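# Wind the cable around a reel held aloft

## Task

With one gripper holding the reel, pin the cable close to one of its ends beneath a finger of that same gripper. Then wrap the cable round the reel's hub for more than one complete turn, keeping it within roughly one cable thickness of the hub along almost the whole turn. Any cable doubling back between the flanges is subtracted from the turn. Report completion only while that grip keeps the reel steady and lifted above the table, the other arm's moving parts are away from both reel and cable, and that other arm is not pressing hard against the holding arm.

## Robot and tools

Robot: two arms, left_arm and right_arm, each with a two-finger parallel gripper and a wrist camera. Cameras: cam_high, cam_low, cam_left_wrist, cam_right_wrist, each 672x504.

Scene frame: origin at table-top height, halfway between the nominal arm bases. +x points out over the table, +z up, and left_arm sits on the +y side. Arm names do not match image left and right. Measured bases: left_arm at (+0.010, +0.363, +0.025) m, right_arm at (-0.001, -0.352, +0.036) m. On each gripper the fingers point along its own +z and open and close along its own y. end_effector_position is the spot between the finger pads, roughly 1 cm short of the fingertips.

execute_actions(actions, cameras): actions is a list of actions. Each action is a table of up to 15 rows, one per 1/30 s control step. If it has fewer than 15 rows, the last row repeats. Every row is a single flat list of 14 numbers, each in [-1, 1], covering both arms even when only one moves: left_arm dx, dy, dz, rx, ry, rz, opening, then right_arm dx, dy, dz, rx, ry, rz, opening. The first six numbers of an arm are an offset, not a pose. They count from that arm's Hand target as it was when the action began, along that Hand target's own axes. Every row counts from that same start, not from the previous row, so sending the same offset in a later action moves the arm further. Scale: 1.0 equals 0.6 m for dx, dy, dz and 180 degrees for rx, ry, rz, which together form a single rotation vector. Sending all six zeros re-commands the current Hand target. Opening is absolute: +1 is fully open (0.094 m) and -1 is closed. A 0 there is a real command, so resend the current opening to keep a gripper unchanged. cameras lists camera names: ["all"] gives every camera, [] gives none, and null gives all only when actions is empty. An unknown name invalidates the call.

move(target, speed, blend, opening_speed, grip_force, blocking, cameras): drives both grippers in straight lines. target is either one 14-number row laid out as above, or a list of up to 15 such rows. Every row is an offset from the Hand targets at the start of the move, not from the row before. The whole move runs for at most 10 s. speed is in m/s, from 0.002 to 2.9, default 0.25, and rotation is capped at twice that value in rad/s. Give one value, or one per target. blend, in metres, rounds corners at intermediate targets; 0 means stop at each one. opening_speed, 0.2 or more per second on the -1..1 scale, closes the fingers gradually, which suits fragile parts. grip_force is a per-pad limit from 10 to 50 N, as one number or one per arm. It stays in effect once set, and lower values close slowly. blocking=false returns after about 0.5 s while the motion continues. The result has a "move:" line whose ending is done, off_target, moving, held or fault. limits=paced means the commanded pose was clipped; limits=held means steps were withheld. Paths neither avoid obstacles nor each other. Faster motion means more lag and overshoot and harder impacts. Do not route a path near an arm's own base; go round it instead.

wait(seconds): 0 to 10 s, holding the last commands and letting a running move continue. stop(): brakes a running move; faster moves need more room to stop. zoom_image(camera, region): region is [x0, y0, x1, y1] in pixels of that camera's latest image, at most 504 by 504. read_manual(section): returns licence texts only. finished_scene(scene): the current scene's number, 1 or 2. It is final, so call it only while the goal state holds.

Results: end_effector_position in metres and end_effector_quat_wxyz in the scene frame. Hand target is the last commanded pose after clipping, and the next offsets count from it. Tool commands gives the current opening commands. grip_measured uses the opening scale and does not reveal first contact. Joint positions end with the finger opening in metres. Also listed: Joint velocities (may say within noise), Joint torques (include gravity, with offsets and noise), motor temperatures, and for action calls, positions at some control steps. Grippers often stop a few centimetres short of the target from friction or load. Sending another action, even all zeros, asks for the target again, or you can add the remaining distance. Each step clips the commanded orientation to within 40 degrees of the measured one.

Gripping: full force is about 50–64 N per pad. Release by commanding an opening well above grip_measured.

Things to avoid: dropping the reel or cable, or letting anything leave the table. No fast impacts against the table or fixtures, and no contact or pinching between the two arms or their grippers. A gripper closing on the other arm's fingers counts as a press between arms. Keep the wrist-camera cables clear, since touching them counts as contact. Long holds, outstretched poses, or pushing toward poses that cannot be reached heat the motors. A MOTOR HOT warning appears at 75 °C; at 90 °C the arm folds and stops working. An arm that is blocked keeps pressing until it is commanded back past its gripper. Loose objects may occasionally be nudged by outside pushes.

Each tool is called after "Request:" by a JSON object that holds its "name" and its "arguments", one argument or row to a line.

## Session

Scene 1 done. Now scene 2.

Request:
{"name": "execute_actions", "arguments": {
  "actions": []
}}

Scene clock: 0.00 s.
left_arm: end_effector_position=(+0.4242, +0.3298, +0.1464) grip_measured=+1.000 end_effector_quat_wxyz=(+0.593, +0.070, +0.802, -0.027) | right_arm: end_effector_position=(+0.3944, -0.3826, +0.1361) grip_measured=+1.000 end_effector_quat_wxyz=(+0.589, +0.056, +0.806, -0.011)
Joint positions: left_arm=[-0.062 1.52 0.447 0.773 0.083 0.067 0.094] | right_arm=[-0.066 1.54 0.346 0.881 0.015 0.056 0.094]
Joint velocities: within noise
Joint torques (N m): no reading
Motor temperatures (°C): left_arm=[28 32 34 32 28 27 27] | right_arm=[27 31 43 32 28 28 28]
Heat: left arm: 34 °C; right arm: 43 °C.
Hand target: left_arm +0.4239, +0.3298, +0.1458; +0.591, +0.070, +0.804, -0.027 | right_arm +0.3957, -0.3826, +0.1393; +0.591, +0.056, +0.804, -0.011
Tool commands: left_gripper/opening=+1.0 right_gripper/opening=+1.0
camera_calibration:
cam_left_wrist: T_world_to_cam=[[-0.201753, -0.97933, 0.0144709, 0.397995], [-0.720502, 0.138391, -0.679503, 0.39131], [0.663455, -0.147518, -0.73353, -0.000692991], [0, 0, 0, 1]] pos_world=[0.362696, 0.335512, 0.259629]
cam_right_wrist: T_world_to_cam=[[-0.18926, -0.981567, 0.0265947, -0.316397], [-0.74689, 0.126323, -0.652838, 0.462894], [0.637444, -0.14342, -0.757031, -0.0833897], [0, 0, 0, 1]] pos_world=[0.339006, -0.380999, 0.247481]

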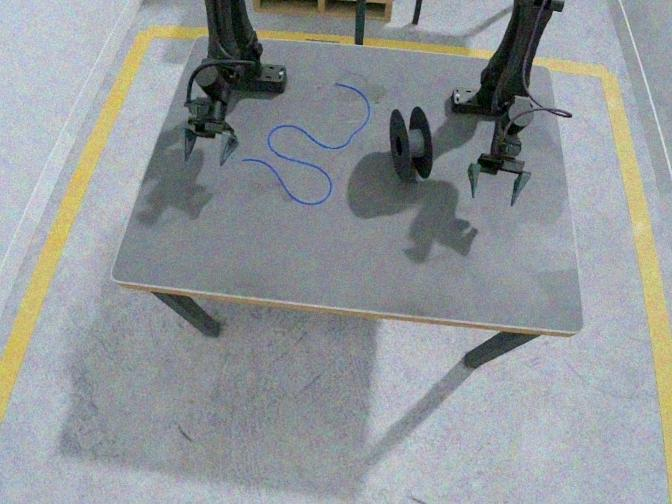

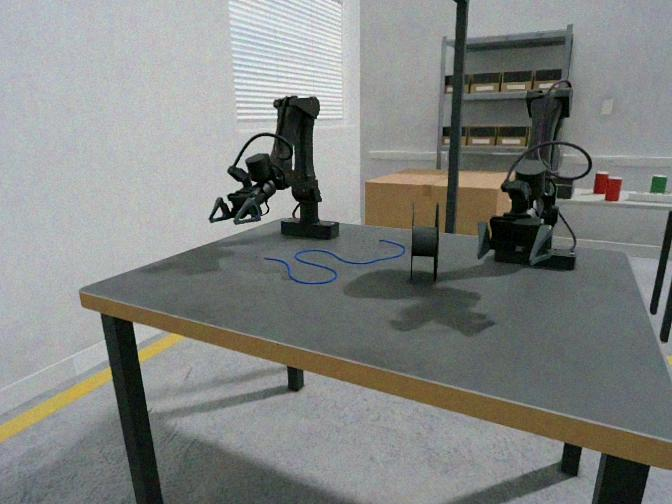

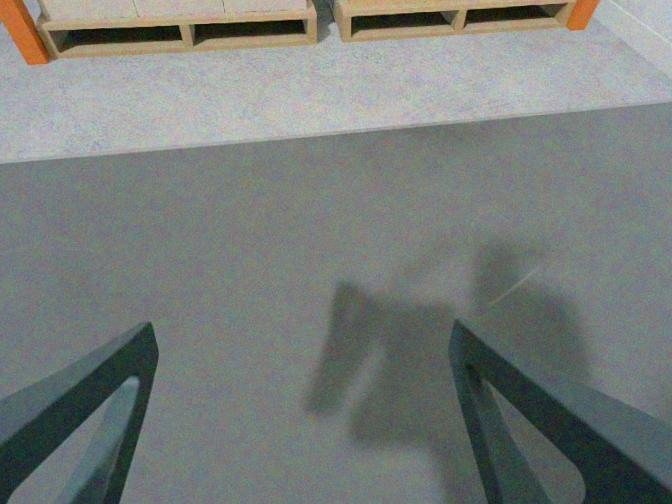

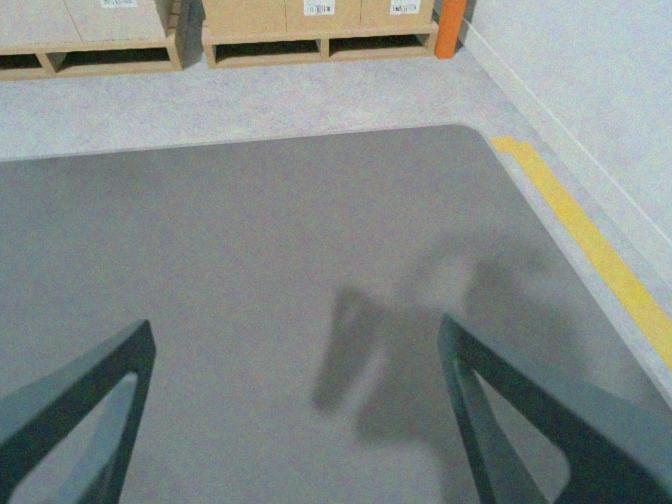

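Request:
{"name": "move", "arguments": {
  "target": [
    [-0.1421,-0.0488,-0.0789,-0.03,0.07,-0.027,0.0,0.02,0.1,-0.08,-0.148,0.128,-0.234,0.0],
    [-0.1095,-0.2755,-0.2109,-0.0897,0.2081,-0.0814,0.0,0.0405,0.2062,-0.1547,-0.296,0.2567,-0.4689,0.0]
  ],
  "speed": 0.35,
  "blend": [0.03,0],
  "cameras": ["cam_low","cam_left_wrist","cam_right_wrist","cam_high"]
}}

Scene clock: 161.83 s.
left_arm: end_effector_position=(+0.2970, +0.1781, +0.2358) grip_measured=+0.001 end_effector_quat_wxyz=(+0.294, -0.103, +0.950, +0.031) | right_arm: end_effector_position=(+0.3099, -0.2533, +0.1458) grip_measured=+0.002 end_effector_quat_wxyz=(-0.076, +0.698, -0.710, +0.041)
Joint positions: left_arm=[-0.853 1.524 1.46 -1.178 -0.511 -0.964 0.047] | right_arm=[0.313 1.617 1.274 -1.054 0.003 -1.247 0.047]
Joint torques (N m): left_arm=[-0.2 -5.82 8.46 1.15 -0.48 -0.13] | right_arm=[0.46 -5.24 8.98 0.16 -0.01 -0.18]
Motor temperatures (°C): left_arm=[28 33 37 42 28 27 27] | right_arm=[27 32 44 44 28 28 27]
Heat: left arm: 42 °C; right arm: 44 °C.
Hand target: left_arm +0.2998, +0.1770, +0.2401; +0.299, -0.108, +0.948, +0.034 | right_arm +0.3129, -0.2502, +0.1500; -0.078, +0.704, -0.704, +0.040
Off the commanded pose: left_arm 0.005 m, 1 deg | right_arm 0.006 m, 1 deg.
move: done
camera_calibration:
cam_left_wrist: T_world_to_cam=[[0.199809, -0.976557, 0.0800741, 0.0873042], [-0.975559, -0.205898, -0.0767473, 0.376425], [0.0914352, -0.0627822, -0.99383, 0.343158], [0, 0, 0, 1]] pos_world=[0.318404, 0.184307, 0.362939]
cam_right_wrist: T_world_to_cam=[[0.96268, 0.018364, 0.270019, -0.345072], [-0.113133, -0.87904, 0.463131, -0.224039], [0.245862, -0.476395, -0.844156, 0.0460094], [0, 0, 0, 1]] pos_world=[0.295535, -0.168684, 0.235774]

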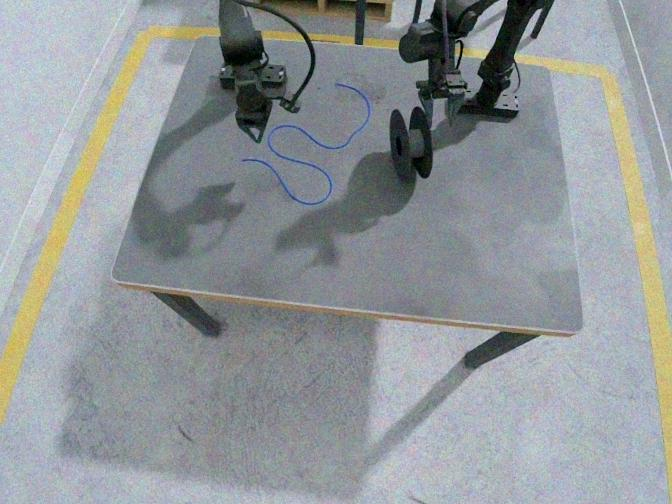

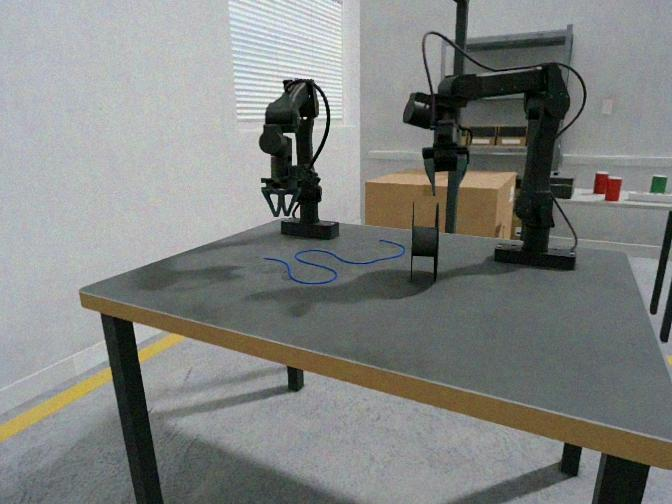

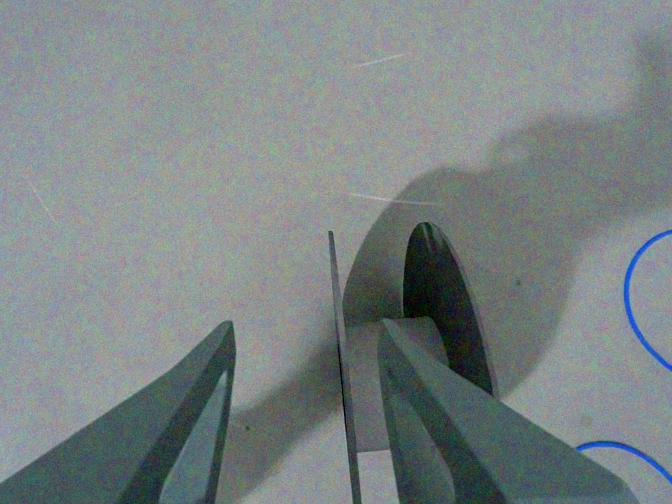

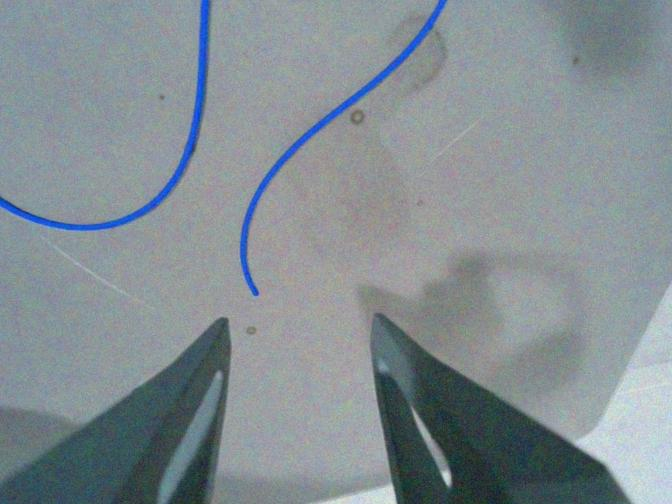

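Request:
{"name": "execute_actions", "arguments": {
  "actions": []
}}

Scene clock: 188.37 s.
left_arm: end_effector_position=(+0.2969, +0.1783, +0.2358) grip_measured=+0.001 end_effector_quat_wxyz=(+0.294, -0.103, +0.950, +0.031) | right_arm: end_effector_position=(+0.3099, -0.2533, +0.1458) grip_measured=+0.002 end_effector_quat_wxyz=(-0.076, +0.699, -0.710, +0.041)
Joint positions: left_arm=[-0.853 1.524 1.46 -1.178 -0.511 -0.964 0.047] | right_arm=[0.313 1.617 1.274 -1.054 0.003 -1.247 0.047]
Joint velocities: within noise
Joint torques (N m): left_arm=[-0.12 -5.89 8.42 1.11 -0.47 -0.11] | right_arm=[0.43 -5.18 9.16 0.21 -0.05 -0.16]
Motor temperatures (°C): left_arm=[28 34 36 38 28 27 27] | right_arm=[27 32 44 40 28 28 27]
Heat: left arm: 38 °C; right arm: 44 °C.
Hand target: left_arm +0.2998, +0.1771, +0.2401; +0.299, -0.108, +0.948, +0.034 | right_arm +0.3130, -0.2501, +0.1500; -0.078, +0.705, -0.704, +0.040
Tool commands: left_gripper/opening=+0.0 right_gripper/opening=+0.0
Off the commanded pose: left_arm 0.005 m, 1 deg | right_arm 0.006 m, 1 deg.
camera_calibration:
cam_left_wrist: T_world_to_cam=[[0.200156, -0.976517, 0.0797025, 0.0873281], [-0.975535, -0.206182, -0.0762976, 0.3763], [0.0909391, -0.0624812, -0.993894, 0.343184], [0, 0, 0, 1]] pos_world=[0.318406, 0.184306, 0.36284]
cam_right_wrist: T_world_to_cam=[[0.962665, 0.0187107, 0.270048, -0.344892], [-0.112827, -0.879088, 0.463114, -0.224098], [0.246061, -0.476292, -0.844156, 0.0459084], [0, 0, 0, 1]] pos_world=[0.295435, -0.168683, 0.235674]

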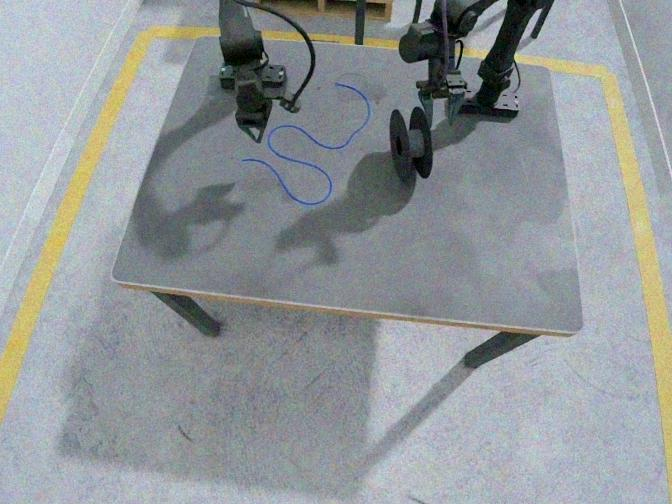

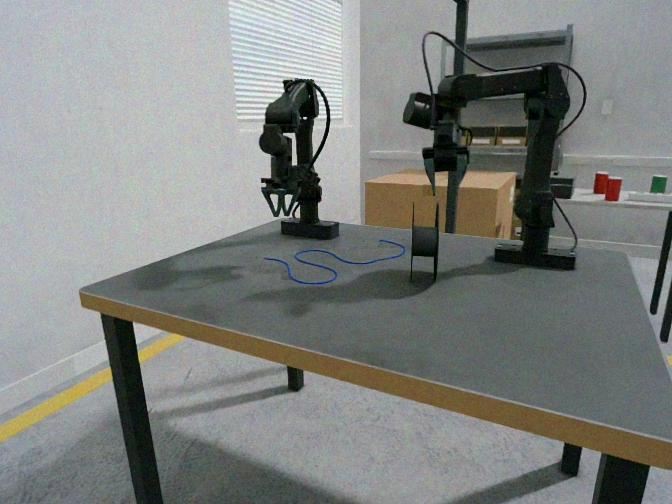

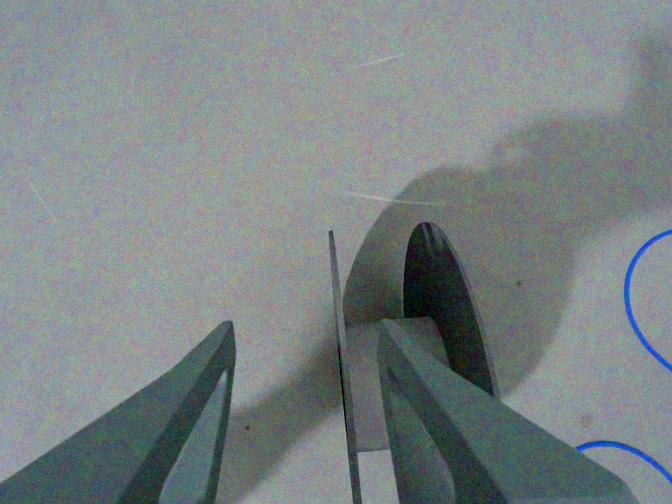

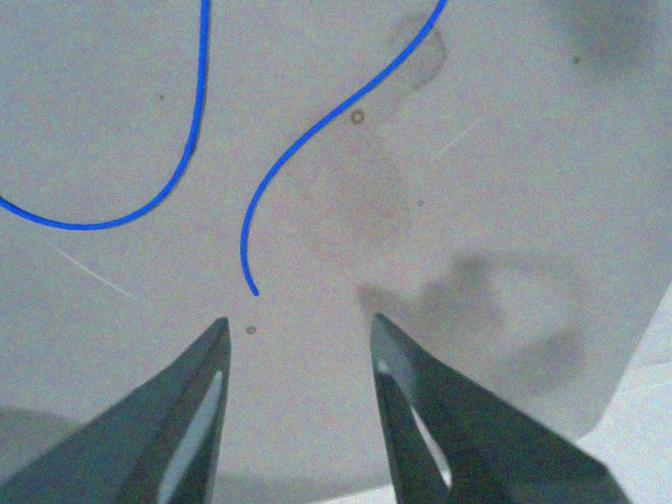

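Request:
{"name": "move", "arguments": {
  "target": [0.1195, -0.0342, -0.0103, 0, 0, 0, 0, 0.0078, 0.0122, 0.082, 0.0095, 0.0295, 0.1747, -0.1],
  "cameras": ["cam_left_wrist", "cam_right_wrist"]
}}

Scene clock: 232.33 s.
left_arm: end_effector_position=(+0.2438, +0.1370, +0.2109) grip_measured=+0.001 end_effector_quat_wxyz=(+0.295, -0.108, +0.949, +0.012) | right_arm: end_effector_position=(+0.3148, -0.2541, +0.1057) grip_measured=-0.098 end_effector_quat_wxyz=(+0.065, -0.486, +0.870, -0.059)
Joint positions: left_arm=[-1.086 1.527 1.372 -1.187 -0.558 -1.231 0.047] | right_arm=[0.357 1.683 1.184 -0.923 0.097 -0.674 0.042]
Joint torques (N m): left_arm=[-0.31 -5.72 5.01 0.95 -0.66 -0.12] | right_arm=[0.64 -5.91 5.03 0.42 0.12 0.13]
Heat: left arm: 37 °C; right arm: 44 °C.
Hand target: left_arm +0.2437, +0.1430, +0.2041; +0.299, -0.108, +0.948, +0.034 | right_arm +0.3140, -0.2521, +0.1000; +0.064, -0.484, +0.871, -0.060
Off the commanded pose: left_arm 0.009 m, 3 deg | right_arm 0.006 m, 0 deg.
move: off_target (left_arm)
camera_calibration:
cam_left_wrist: T_world_to_cam=[[0.199388, -0.972585, 0.119675, 0.0509998], [-0.975105, -0.209016, -0.0740425, 0.313793], [0.0970264, -0.101932, -0.990048, 0.323845], [0, 0, 0, 1]] pos_world=[0.264391, 0.1482, 0.337753]
cam_right_wrist: T_world_to_cam=[[0.836378, -0.475637, 0.272473, -0.424913], [-0.547446, -0.69957, 0.459244, -0.0228799], [-0.0278194, -0.533265, -0.84549, 0.0824297], [0, 0, 0, 1]] pos_world=[0.345156, -0.174154, 0.195978]
Images, in order (width x height): cam_left_wrist 672x504, cam_right_wrist 672x504.

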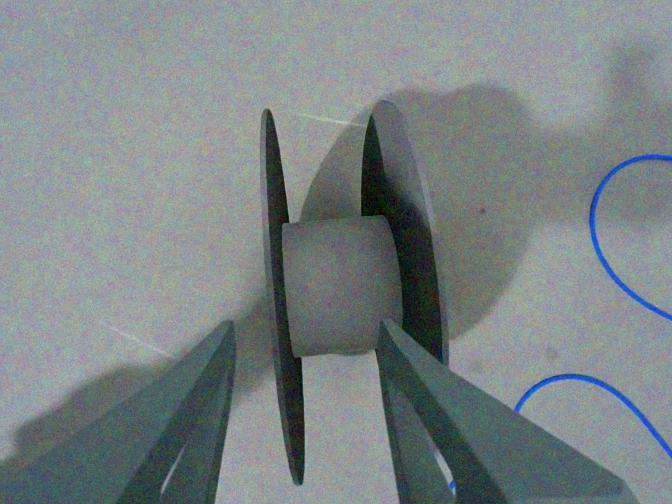

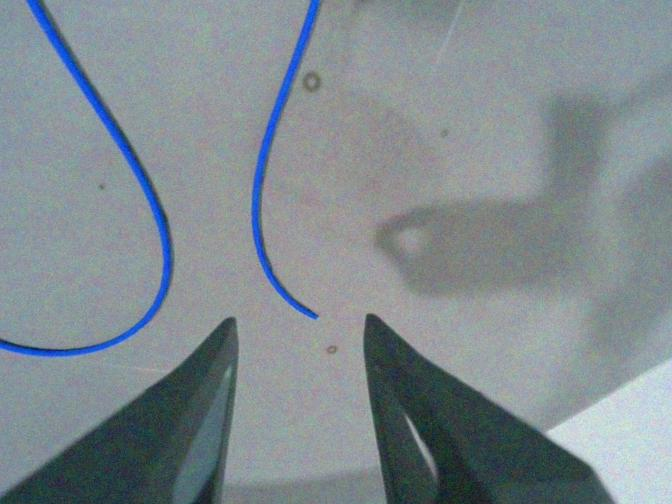

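Request:
{"name": "move", "arguments": {
  "target": [
    [0.0042, 0.0103, -0.007, -0.0128, 0, -0.0182, 0, 0.0039, 0.0164, 0.0834, 0, 0, 0, -0.1],
    [0.005, 0.010, 0.0597, -0.0128, 0, -0.0182, 0, 0.0078, 0.0328, 0.1668, 0, 0, 0, -0.1]
  ],
  "blend": [0.01, 0],
  "speed": 0.12,
  "cameras": ["cam_left_wrist", "cam_right_wrist"]
}}

Scene clock: 284.73 s.
left_arm: end_effector_position=(+0.2576, +0.1492, +0.1782) grip_measured=+0.001 end_effector_quat_wxyz=(+0.293, -0.142, +0.945, +0.033) | right_arm: end_effector_position=(+0.3060, -0.2554, +0.0153) grip_measured=-0.098 end_effector_quat_wxyz=(+0.048, -0.487, +0.870, -0.059)
Joint positions: left_arm=[-1.034 1.559 1.275 -1.092 -0.569 -1.258 0.047] | right_arm=[0.366 1.832 0.971 -0.597 0.102 -0.666 0.042]
Joint torques (N m): left_arm=[0.36 -6.43 5.03 1.09 -0.54 0.02] | right_arm=[0.62 -3.85 2.89 1.16 0.05 0.13]
Heat: left arm: 36 °C; right arm: 43 °C.
Hand target: left_arm +0.2600, +0.1528, +0.1731; +0.297, -0.141, +0.943, +0.044 | right_arm +0.3120, -0.2500, -0.0019; +0.064, -0.484, +0.871, -0.060
Off the commanded pose: left_arm 0.007 m, 1 deg | right_arm 0.019 m, 2 deg.
move: off_target (right_arm)
camera_calibration:
cam_left_wrist: T_world_to_cam=[[0.274279, -0.956477, 0.0996116, 0.0458244], [-0.956496, -0.282052, -0.0745825, 0.33357], [0.0994321, -0.0748216, -0.992227, 0.287165], [0, 0, 0, 1]] pos_world=[0.277936, 0.1594, 0.305247]
cam_right_wrist: T_world_to_cam=[[0.84457, -0.471208, 0.254292, -0.394639], [-0.532743, -0.691848, 0.487371, 0.00997271], [-0.0537222, -0.547091, -0.835347, 0.009286], [0, 0, 0, 1]] pos_world=[0.339112, -0.173977, 0.10325]
Images, in order (width x height): cam_left_wrist 672x504, cam_right_wrist 672x504.

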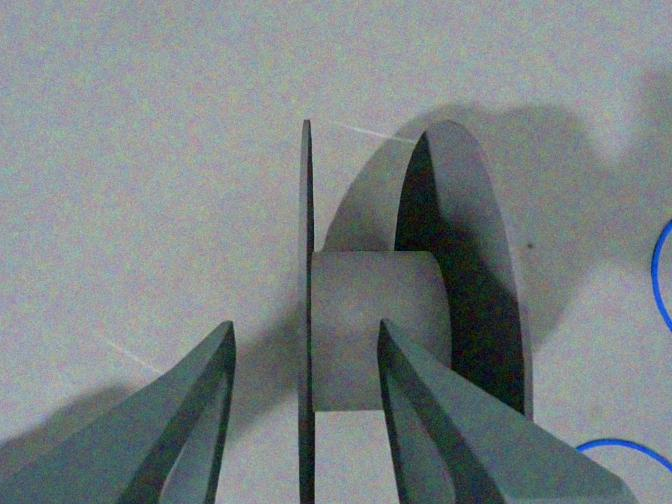

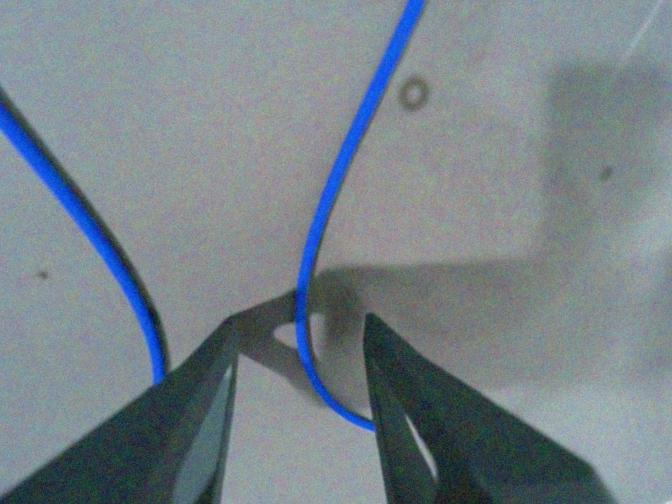

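Request:
{"name": "move", "arguments": {
  "target": [
    [0,0,0,0,0,0,-1, -0.0036,-0.0111,-0.0657,0,0,0,-0.1],
    [0,0,0,0,0,0,-1, -0.0768,-0.0277,-0.059,0.0059,0.0185,0.1095,-0.1],
    [0,0,0,0,0,0,-1, -0.0738,-0.0182,-0.0032,0.0059,0.0185,0.1095,-0.1]
  ],
  "blend": [0.01,0.005,0],
  "opening_speed": 0.8,
  "speed": 0.15,
  "cameras": ["cam_left_wrist", "cam_right_wrist"]
}}

Scene clock: 337.40 s.
left_arm: end_effector_position=(+0.2598, +0.1472, +0.1794) grip_measured=-0.926 end_effector_quat_wxyz=(+0.298, -0.144, +0.943, +0.028) | right_arm: end_effector_position=(+0.3430, -0.2200, +0.0169) grip_measured=-0.099 end_effector_quat_wxyz=(+0.049, -0.330, +0.940, -0.067)
Joint positions: left_arm=[-1.034 1.559 1.275 -1.078 -0.575 -1.258 0.003] | right_arm=[0.441 2.002 1.22 -0.703 0.144 -0.247 0.042]
Joint torques (N m): left_arm=[0.32 -6.53 5.07 0.99 -0.49 0.04] | right_arm=[0.55 -6.54 4.1 0.61 0.1 0.16]
Heat: left arm: 35 °C; right arm: 42 °C.
Hand target: left_arm +0.2600, +0.1528, +0.1731; +0.297, -0.141, +0.943, +0.044 | right_arm +0.3440, -0.2181, +0.0041; +0.052, -0.325, +0.942, -0.070
Off the commanded pose: left_arm 0.008 m, 2 deg | right_arm 0.013 m, 1 deg.
move: off_target (right_arm); blend cut to 0 m at target 1
camera_calibration:
cam_left_wrist: T_world_to_cam=[[0.274389, -0.955145, 0.111397, 0.0408826], [-0.955143, -0.284127, -0.0835049, 0.336873], [0.11141, -0.0834871, -0.990261, 0.28575], [0, 0, 0, 1]] pos_world=[0.278709, 0.15862, 0.306543]
cam_right_wrist: T_world_to_cam=[[0.630303, -0.729769, 0.264869, -0.393158], [-0.745944, -0.474735, 0.467113, 0.174674], [-0.215141, -0.492, -0.843594, 0.0996007], [0, 0, 0, 1]] pos_world=[0.399534, -0.154987, 0.106566]
Images, in order (width x height): cam_left_wrist 672x504, cam_right_wrist 672x504.

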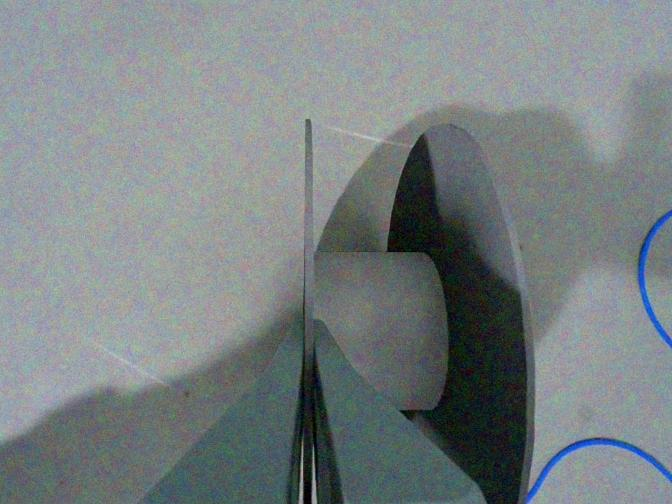

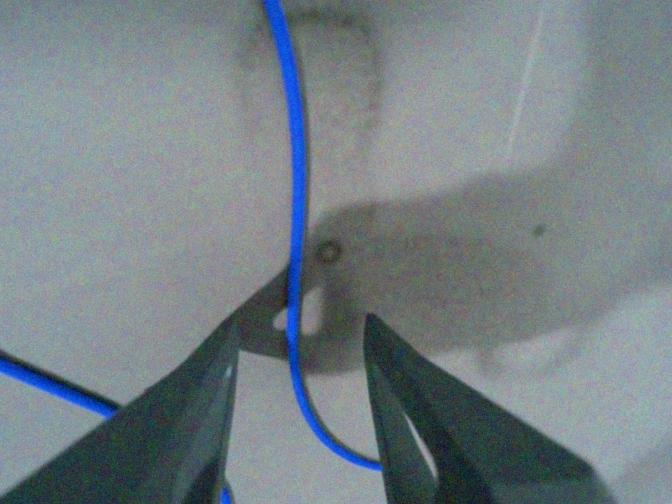

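Request:
{"name": "move", "arguments": {
  "target": [
    [0,0,0,0,0,0,-1, 0,0,0,0,0,0,-1],
    [-0.0382,0,-0.0546,0,0,0,-1, -0.0114,-0.0359,-0.2136,0,0,0,-1]
  ],
  "opening_speed": 1.5,
  "speed": 0.15,
  "cameras": ["cam_left_wrist", "cam_right_wrist", "cam_low"]
}}

Scene clock: 367.20 s.
left_arm: end_effector_position=(+0.2531, +0.1541, +0.2051) grip_measured=-0.926 end_effector_quat_wxyz=(+0.284, -0.136, +0.948, +0.044) | right_arm: end_effector_position=(+0.3397, -0.2207, +0.1206) grip_measured=-0.957 end_effector_quat_wxyz=(+0.034, -0.331, +0.941, -0.069)
Joint positions: left_arm=[-1.034 1.559 1.389 -1.235 -0.561 -1.254 0.003] | right_arm=[0.442 1.883 1.495 -1.127 0.143 -0.243 0.002]
Joint torques (N m): left_arm=[0.31 -6.31 8.61 0.93 -0.66 -0.04] | right_arm=[0.55 -10.09 8.38 0.07 0.14 0.14]
Heat: left arm: 35 °C; right arm: 42 °C.
Hand target: left_arm +0.2600, +0.1528, +0.2130; +0.297, -0.141, +0.943, +0.044 | right_arm +0.3439, -0.2180, +0.1342; +0.052, -0.325, +0.942, -0.070
Off the commanded pose: left_arm 0.011 m, 2 deg | right_arm 0.015 m, 2 deg.
move: off_target (left_arm, right_arm)
camera_calibration:
cam_left_wrist: T_world_to_cam=[[0.271805, -0.959642, 0.0721785, 0.0558665], [-0.959277, -0.276165, -0.0593318, 0.329402], [0.0768704, -0.0531125, -0.995625, 0.317628], [0, 0, 0, 1]] pos_world=[0.276386, 0.161451, 0.33175]
cam_right_wrist: T_world_to_cam=[[0.636055, -0.727822, 0.256338, -0.419559], [-0.733779, -0.467711, 0.492763, 0.117795], [-0.238752, -0.50152, -0.83155, 0.190549], [0, 0, 0, 1]] pos_world=[0.398792, -0.154706, 0.207955]
Images, in order (width x height): cam_low 672x504, cam_left_wrist 672x504, cam_right_wrist 672x504.

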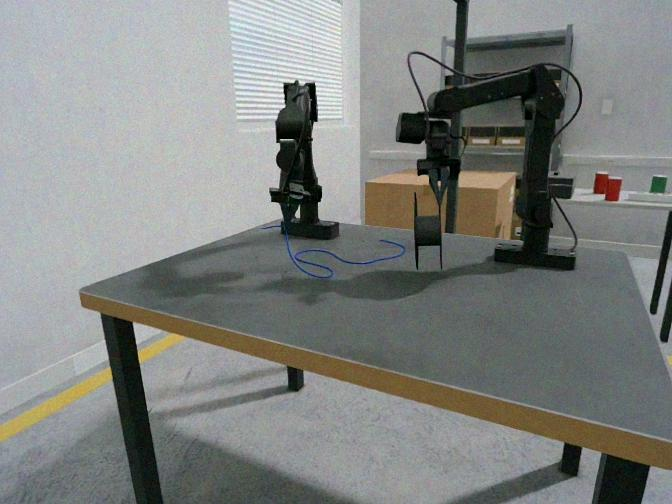

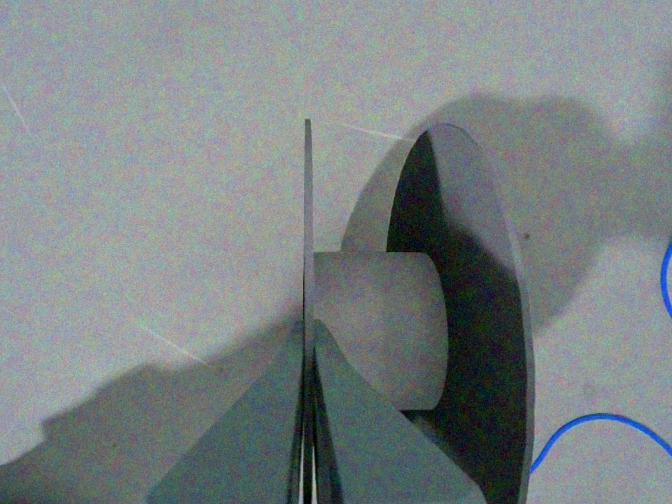

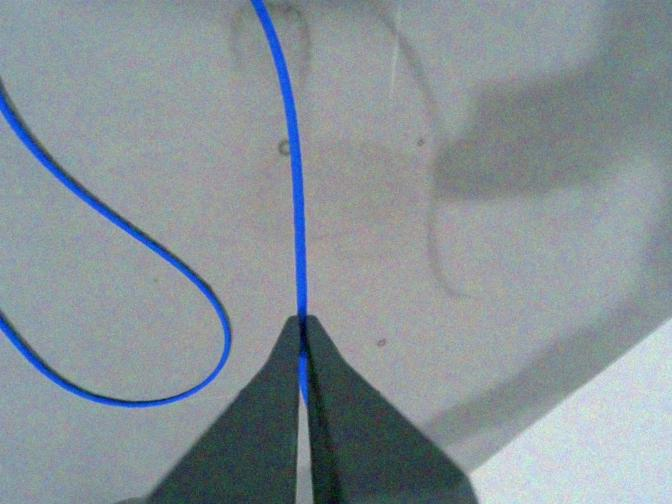

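Request:
{"name": "move", "arguments": {
  "target": [-0.0548, -0.1557, 0.0363, 0.1746, 0, 0.2494, -1, -0.1643, 0.0083, -0.1045, -0.3947, -0.3047, 0.3329, -1],
  "speed": 0.3,
  "cameras": ["all"]
}}

Scene clock: 379.50 s.
left_arm: end_effector_position=(+0.3145, +0.0839, +0.2013) grip_measured=-0.926 end_effector_quat_wxyz=(+0.264, +0.311, +0.909, -0.085) | right_arm: end_effector_position=(+0.4092, -0.1485, +0.1995) grip_measured=-0.957 end_effector_quat_wxyz=(+0.263, +0.182, +0.722, +0.614)
Joint positions: left_arm=[-0.791 1.601 1.386 -0.798 -0.071 -0.094 0.003] | right_arm=[0.203 1.75 0.684 0.921 -0.717 1.318 0.002]
Joint torques (N m): left_arm=[0.47 -7.46 9.55 1.85 0.01 0.03] | right_arm=[0.69 -5.78 4.7 1.97 0.11 -0.04]
Heat: left arm: 37 °C; right arm: 43 °C.
Hand target: left_arm +0.3251, +0.0751, +0.2142; +0.285, +0.309, +0.902, -0.098 | right_arm +0.4092, -0.1471, +0.2004; +0.276, +0.175, +0.716, +0.617
Off the commanded pose: left_arm 0.019 m, 3 deg | right_arm 0.002 m, 2 deg.
move: off_target (left_arm)
camera_calibration:
cam_left_wrist: T_world_to_cam=[[-0.61713, -0.783827, 0.069034, 0.237567], [-0.786765, 0.616046, -0.0385744, 0.235384], [-0.0122925, -0.0781189, -0.996868, 0.335836], [0, 0, 0, 1]] pos_world=[0.335929, 0.067439, 0.327464]
cam_right_wrist: T_world_to_cam=[[0.0307428, -0.288797, -0.956897, 0.123537], [-0.993781, 0.0936745, -0.0601993, 0.463727], [0.107022, 0.952797, -0.284121, 0.274235], [0, 0, 0, 1]] pos_world=[0.427696, -0.269053, 0.224044]

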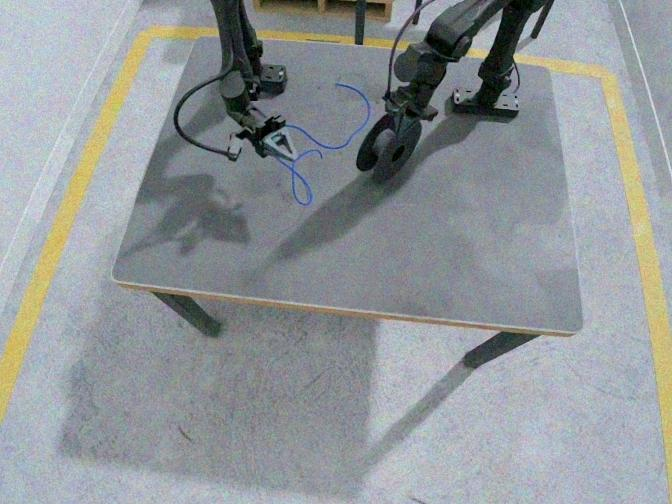

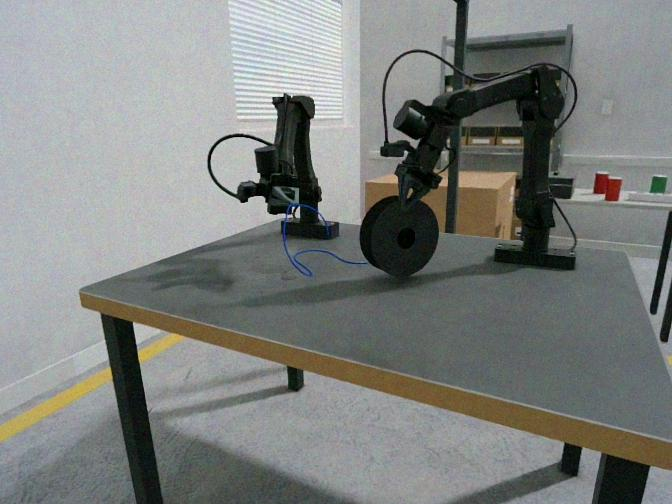

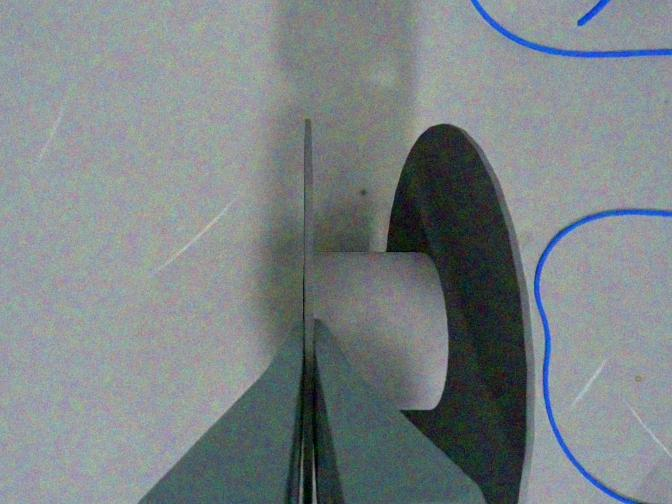

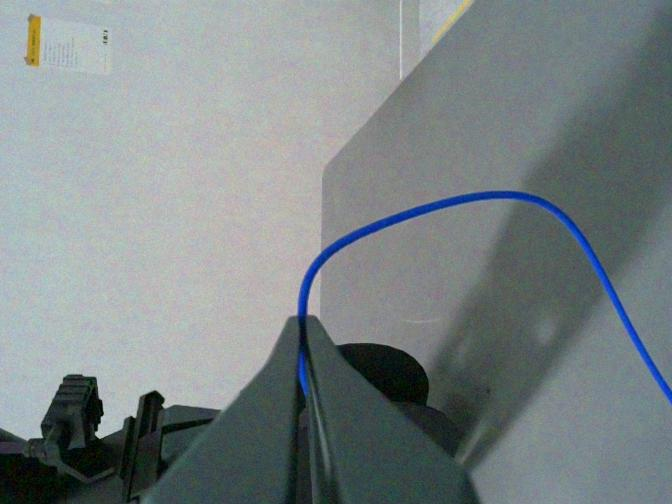

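Request:
{"name": "zoom_image", "arguments": {
  "camera": "cam_low",
  "region": [230, 140, 450, 305]
}}

Request:
{"name": "zoom_image", "arguments": {
  "camera": "cam_high",
  "region": [200, 60, 450, 248]
}}

Scaled by 2.291 from the camera's 672x504 image, which has a finer 960x720 frame.

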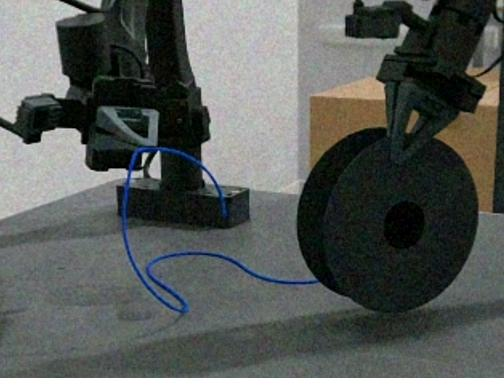

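Scaled by 2.016 from the camera's 672x504 image, which has a finer 960x720 frame.

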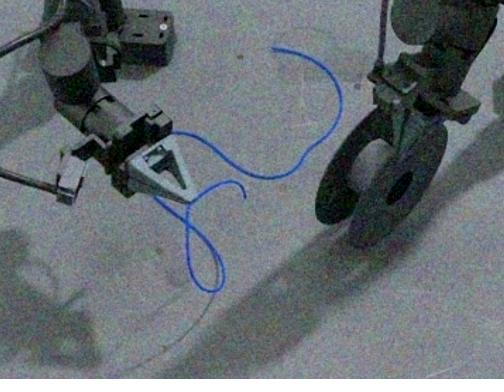

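Request:
{"name": "move", "arguments": {
  "target": [0.0315, 0, 0.045, 0,0,0, -1, 0,0,0,0,0,0, -1],
  "speed": 0.08,
  "cameras": ["cam_left_wrist"]
}}

Scene clock: 407.57 s.
left_arm: end_effector_position=(+0.3219, +0.0765, +0.1878) grip_measured=-0.926 end_effector_quat_wxyz=(+0.284, +0.308, +0.903, -0.096) | right_arm: end_effector_position=(+0.4092, -0.1484, +0.1996) grip_measured=-0.957 end_effector_quat_wxyz=(+0.262, +0.182, +0.722, +0.614)
Joint positions: left_arm=[-0.79 1.603 1.309 -0.67 -0.067 -0.093 0.003] | right_arm=[0.203 1.75 0.684 0.922 -0.717 1.319 0.002]
Joint torques (N m): left_arm=[0.43 -7.32 5.71 1.91 -0.01 0.03] | right_arm=[0.75 -5.64 4.59 1.97 0.07 -0.07]
Heat: left arm: 37 °C; right arm: 43 °C.
Hand target: left_arm +0.3251, +0.0751, +0.1813; +0.285, +0.309, +0.902, -0.098 | right_arm +0.4091, -0.1469, +0.2004; +0.276, +0.175, +0.716, +0.617
Off the commanded pose: left_arm 0.007 m, 0 deg | right_arm 0.002 m, 2 deg.
move: done
camera_calibration:
cam_left_wrist: T_world_to_cam=[[-0.620381, -0.780542, 0.076691, 0.2366], [-0.784038, 0.614676, -0.086358, 0.253461], [0.0202659, -0.113704, -0.993308, 0.313485], [0, 0, 0, 1]] pos_world=[0.339153, 0.0645239, 0.315131]
Images, in order (width x height): cam_left_wrist 672x504.

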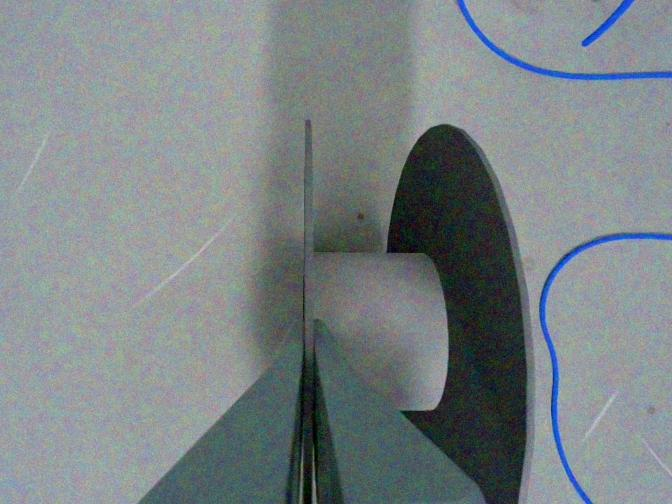

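Request:
{"name": "move", "arguments": {
  "target": [0.0115, 0, 0.0164, 0,0,0, -1, 0,0,0,0,0,0, -1],
  "speed": 0.08,
  "cameras": ["cam_left_wrist"]
}}

Scene clock: 413.17 s.
left_arm: end_effector_position=(+0.3265, +0.0696, +0.1865) grip_measured=-0.926 end_effector_quat_wxyz=(+0.301, +0.307, +0.896, -0.109) | right_arm: end_effector_position=(+0.4092, -0.1484, +0.1996) grip_measured=-0.957 end_effector_quat_wxyz=(+0.262, +0.182, +0.722, +0.614)
Joint positions: left_arm=[-0.79 1.603 1.279 -0.598 -0.057 -0.093 0.003] | right_arm=[0.203 1.75 0.684 0.922 -0.717 1.319 0.002]
Joint torques (N m): left_arm=[0.39 -7.2 4.75 1.77 -0.11 0.02] | right_arm=[0.55 -5.68 4.7 1.99 0.08 -0.04]
Heat: left arm: 37 °C; right arm: 44 °C.
Hand target: left_arm +0.3251, +0.0751, +0.1693; +0.285, +0.309, +0.902, -0.098 | right_arm +0.4091, -0.1469, +0.2004; +0.276, +0.175, +0.716, +0.617
Off the commanded pose: left_arm 0.018 m, 2 deg | right_arm 0.002 m, 2 deg.
move: off_target (left_arm)
camera_calibration:
cam_left_wrist: T_world_to_cam=[[-0.626956, -0.77399, 0.0886927, 0.233578], [-0.777813, 0.615462, -0.127329, 0.266723], [0.0439643, -0.148816, -0.987887, 0.304949], [0, 0, 0, 1]] pos_world=[0.340497, 0.0620106, 0.3145]
Images, in order (width x height): cam_left_wrist 672x504.

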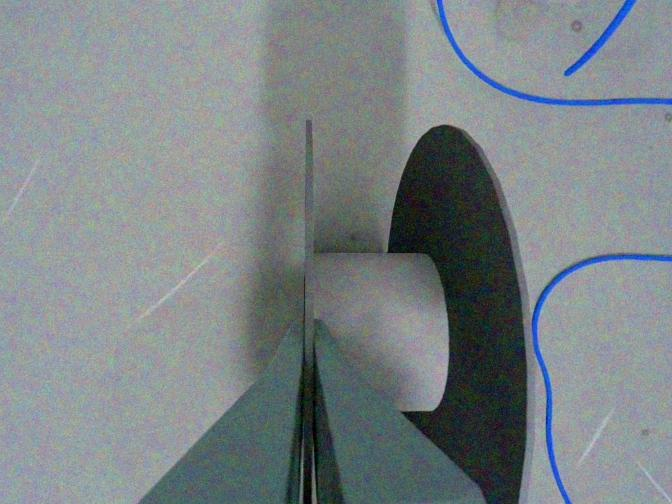

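Request:
{"name": "move", "arguments": {
  "target": [
    [-0.0193, -0.0057, -0.0145, 0,0,0, -1, 0.0146,0.0323,0.0892,0,0,0, -1],
    [-0.0193, -0.0057, -0.0145, 0,0,0, -0.2, 0.0293,0.0647,0.1785,0,0,0, -1]
  ],
  "speed": 0.2,
  "opening_speed": 0.6,
  "cameras": ["cam_left_wrist","cam_low","cam_right_wrist"]
}}

Scene clock: 436.10 s.
left_arm: end_effector_position=(+0.3239, +0.0723, +0.1815) grip_measured=-0.202 end_effector_quat_wxyz=(+0.284, +0.309, +0.902, -0.101) | right_arm: end_effector_position=(+0.4490, -0.0458, +0.2220) grip_measured=-0.957 end_effector_quat_wxyz=(+0.265, +0.173, +0.720, +0.617)
Joint positions: left_arm=[-0.79 1.618 1.297 -0.639 -0.059 -0.095 0.038] | right_arm=[0.447 1.921 1.016 0.795 -0.484 1.349 0.002]
Joint torques (N m): left_arm=[-0.35 -7.34 8.7 1.61 -0.15 -0.01] | right_arm=[-0.16 -7.92 8.7 1.53 0.15 -0.03]
Motor temperatures (°C): left_arm=[28 34 36 37 28 27 29] | right_arm=[27 33 42 45 28 28 29]
Heat: left arm: 37 °C; right arm: 45 °C.
Hand target: left_arm +0.3265, +0.0696, +0.1829; +0.285, +0.309, +0.902, -0.098 | right_arm +0.4573, -0.0455, +0.2262; +0.276, +0.175, +0.716, +0.617
Off the commanded pose: left_arm 0.004 m, 0 deg | right_arm 0.009 m, 1 deg.
move: done
camera_calibration:
cam_left_wrist: T_world_to_cam=[[-0.623066, -0.777524, 0.0851151, 0.234165], [-0.781979, 0.616819, -0.089684, 0.256871], [0.0172309, -0.122437, -0.992327, 0.308089], [0, 0, 0, 1]] pos_world=[0.34146, 0.0613473, 0.308831]
cam_right_wrist: T_world_to_cam=[[0.0501112, -0.286906, -0.956647, 0.16484], [-0.993497, 0.0837334, -0.0771537, 0.498111], [0.102239, 0.954292, -0.280844, 0.179951], [0, 0, 0, 1]] pos_world=[0.468213, -0.16614, 0.246663]
Images, in order (width x height): cam_low 672x504, cam_left_wrist 672x504, cam_right_wrist 672x504.

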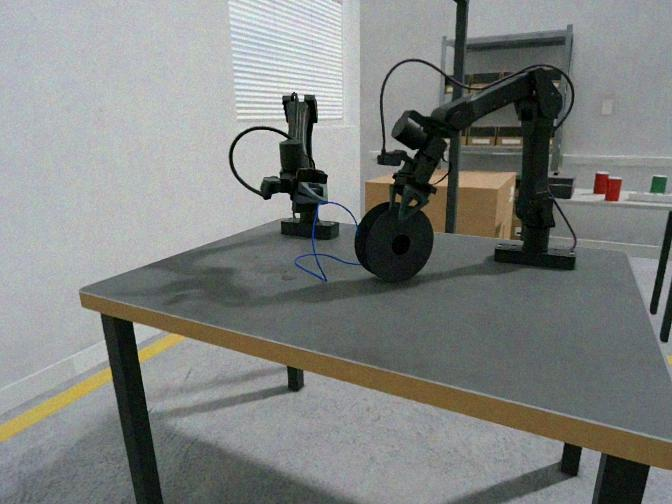

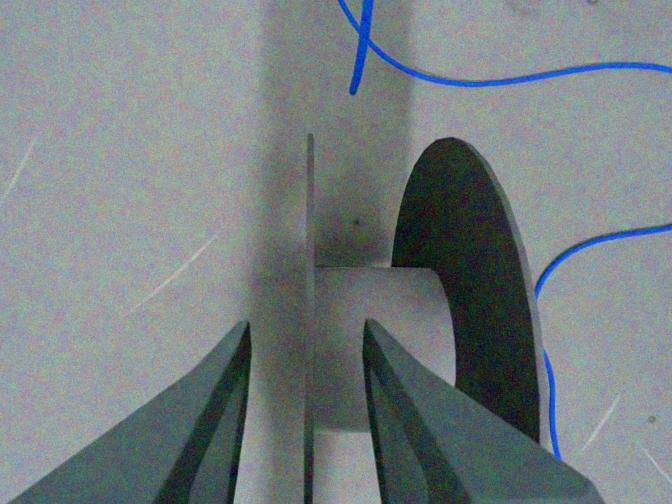

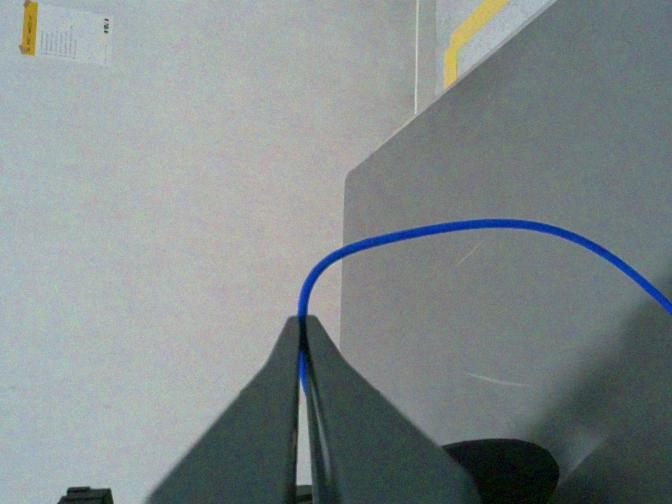

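Request:
{"name": "move", "arguments": {
  "target": [0,0,0, 0,0,0, -0.2, 0.12,0.023,0.0148,0,0,0, -1],
  "speed": 0.15,
  "cameras": ["cam_left_wrist","cam_low"]
}}

Scene clock: 451.73 s.
left_arm: end_effector_position=(+0.3239, +0.0723, +0.1815) grip_measured=-0.202 end_effector_quat_wxyz=(+0.284, +0.309, +0.902, -0.101) | right_arm: end_effector_position=(+0.4047, +0.0110, +0.2079) grip_measured=-0.957 end_effector_quat_wxyz=(+0.257, +0.178, +0.731, +0.606)
Joint positions: left_arm=[-0.79 1.618 1.297 -0.639 -0.059 -0.095 0.038] | right_arm=[0.637 1.911 0.973 0.8 -0.296 1.368 0.002]
Joint torques (N m): left_arm=[-0.31 -7.31 8.69 1.6 -0.15 -0.01] | right_arm=[-0.1 -11.49 5.39 1.87 0.16 -0.07]
Heat: left arm: 37 °C; right arm: 47 °C.
Hand target: left_arm +0.3265, +0.0696, +0.1829; +0.285, +0.309, +0.902, -0.098 | right_arm +0.4049, +0.0065, +0.2258; +0.276, +0.175, +0.716, +0.617
Off the commanded pose: left_arm 0.004 m, 0 deg | right_arm 0.019 m, 3 deg.
move: off_target (right_arm)
camera_calibration:
cam_left_wrist: T_world_to_cam=[[-0.623066, -0.777524, 0.0851151, 0.234165], [-0.781979, 0.616819, -0.089684, 0.256871], [0.0172309, -0.122437, -0.992327, 0.308089], [0, 0, 0, 1]] pos_world=[0.34146, 0.0613473, 0.308831]
Images, in order (width x height): cam_low 672x504, cam_left_wrist 672x504.

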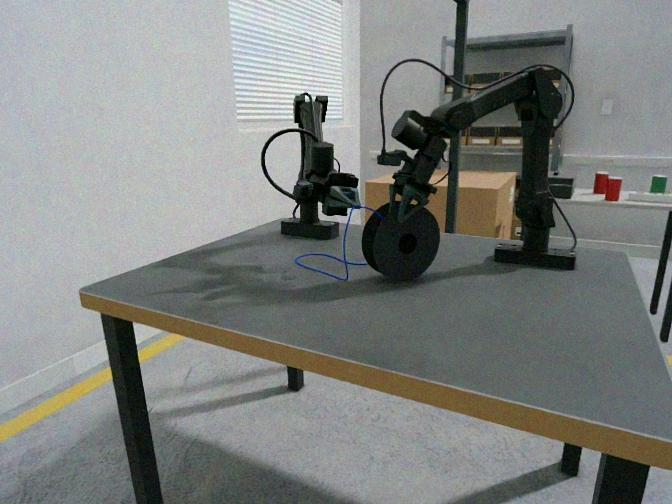

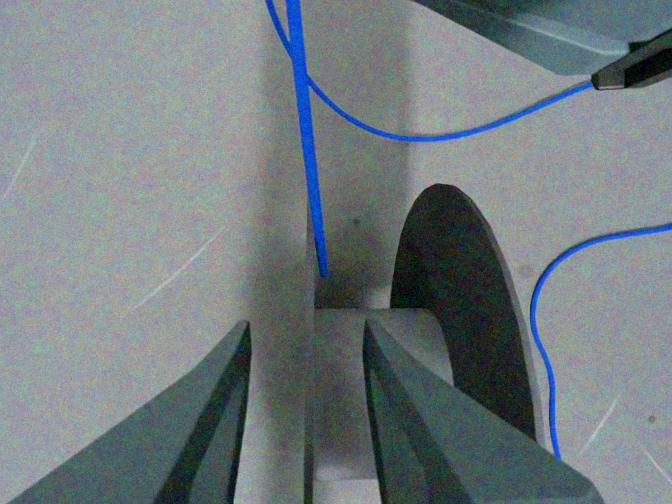

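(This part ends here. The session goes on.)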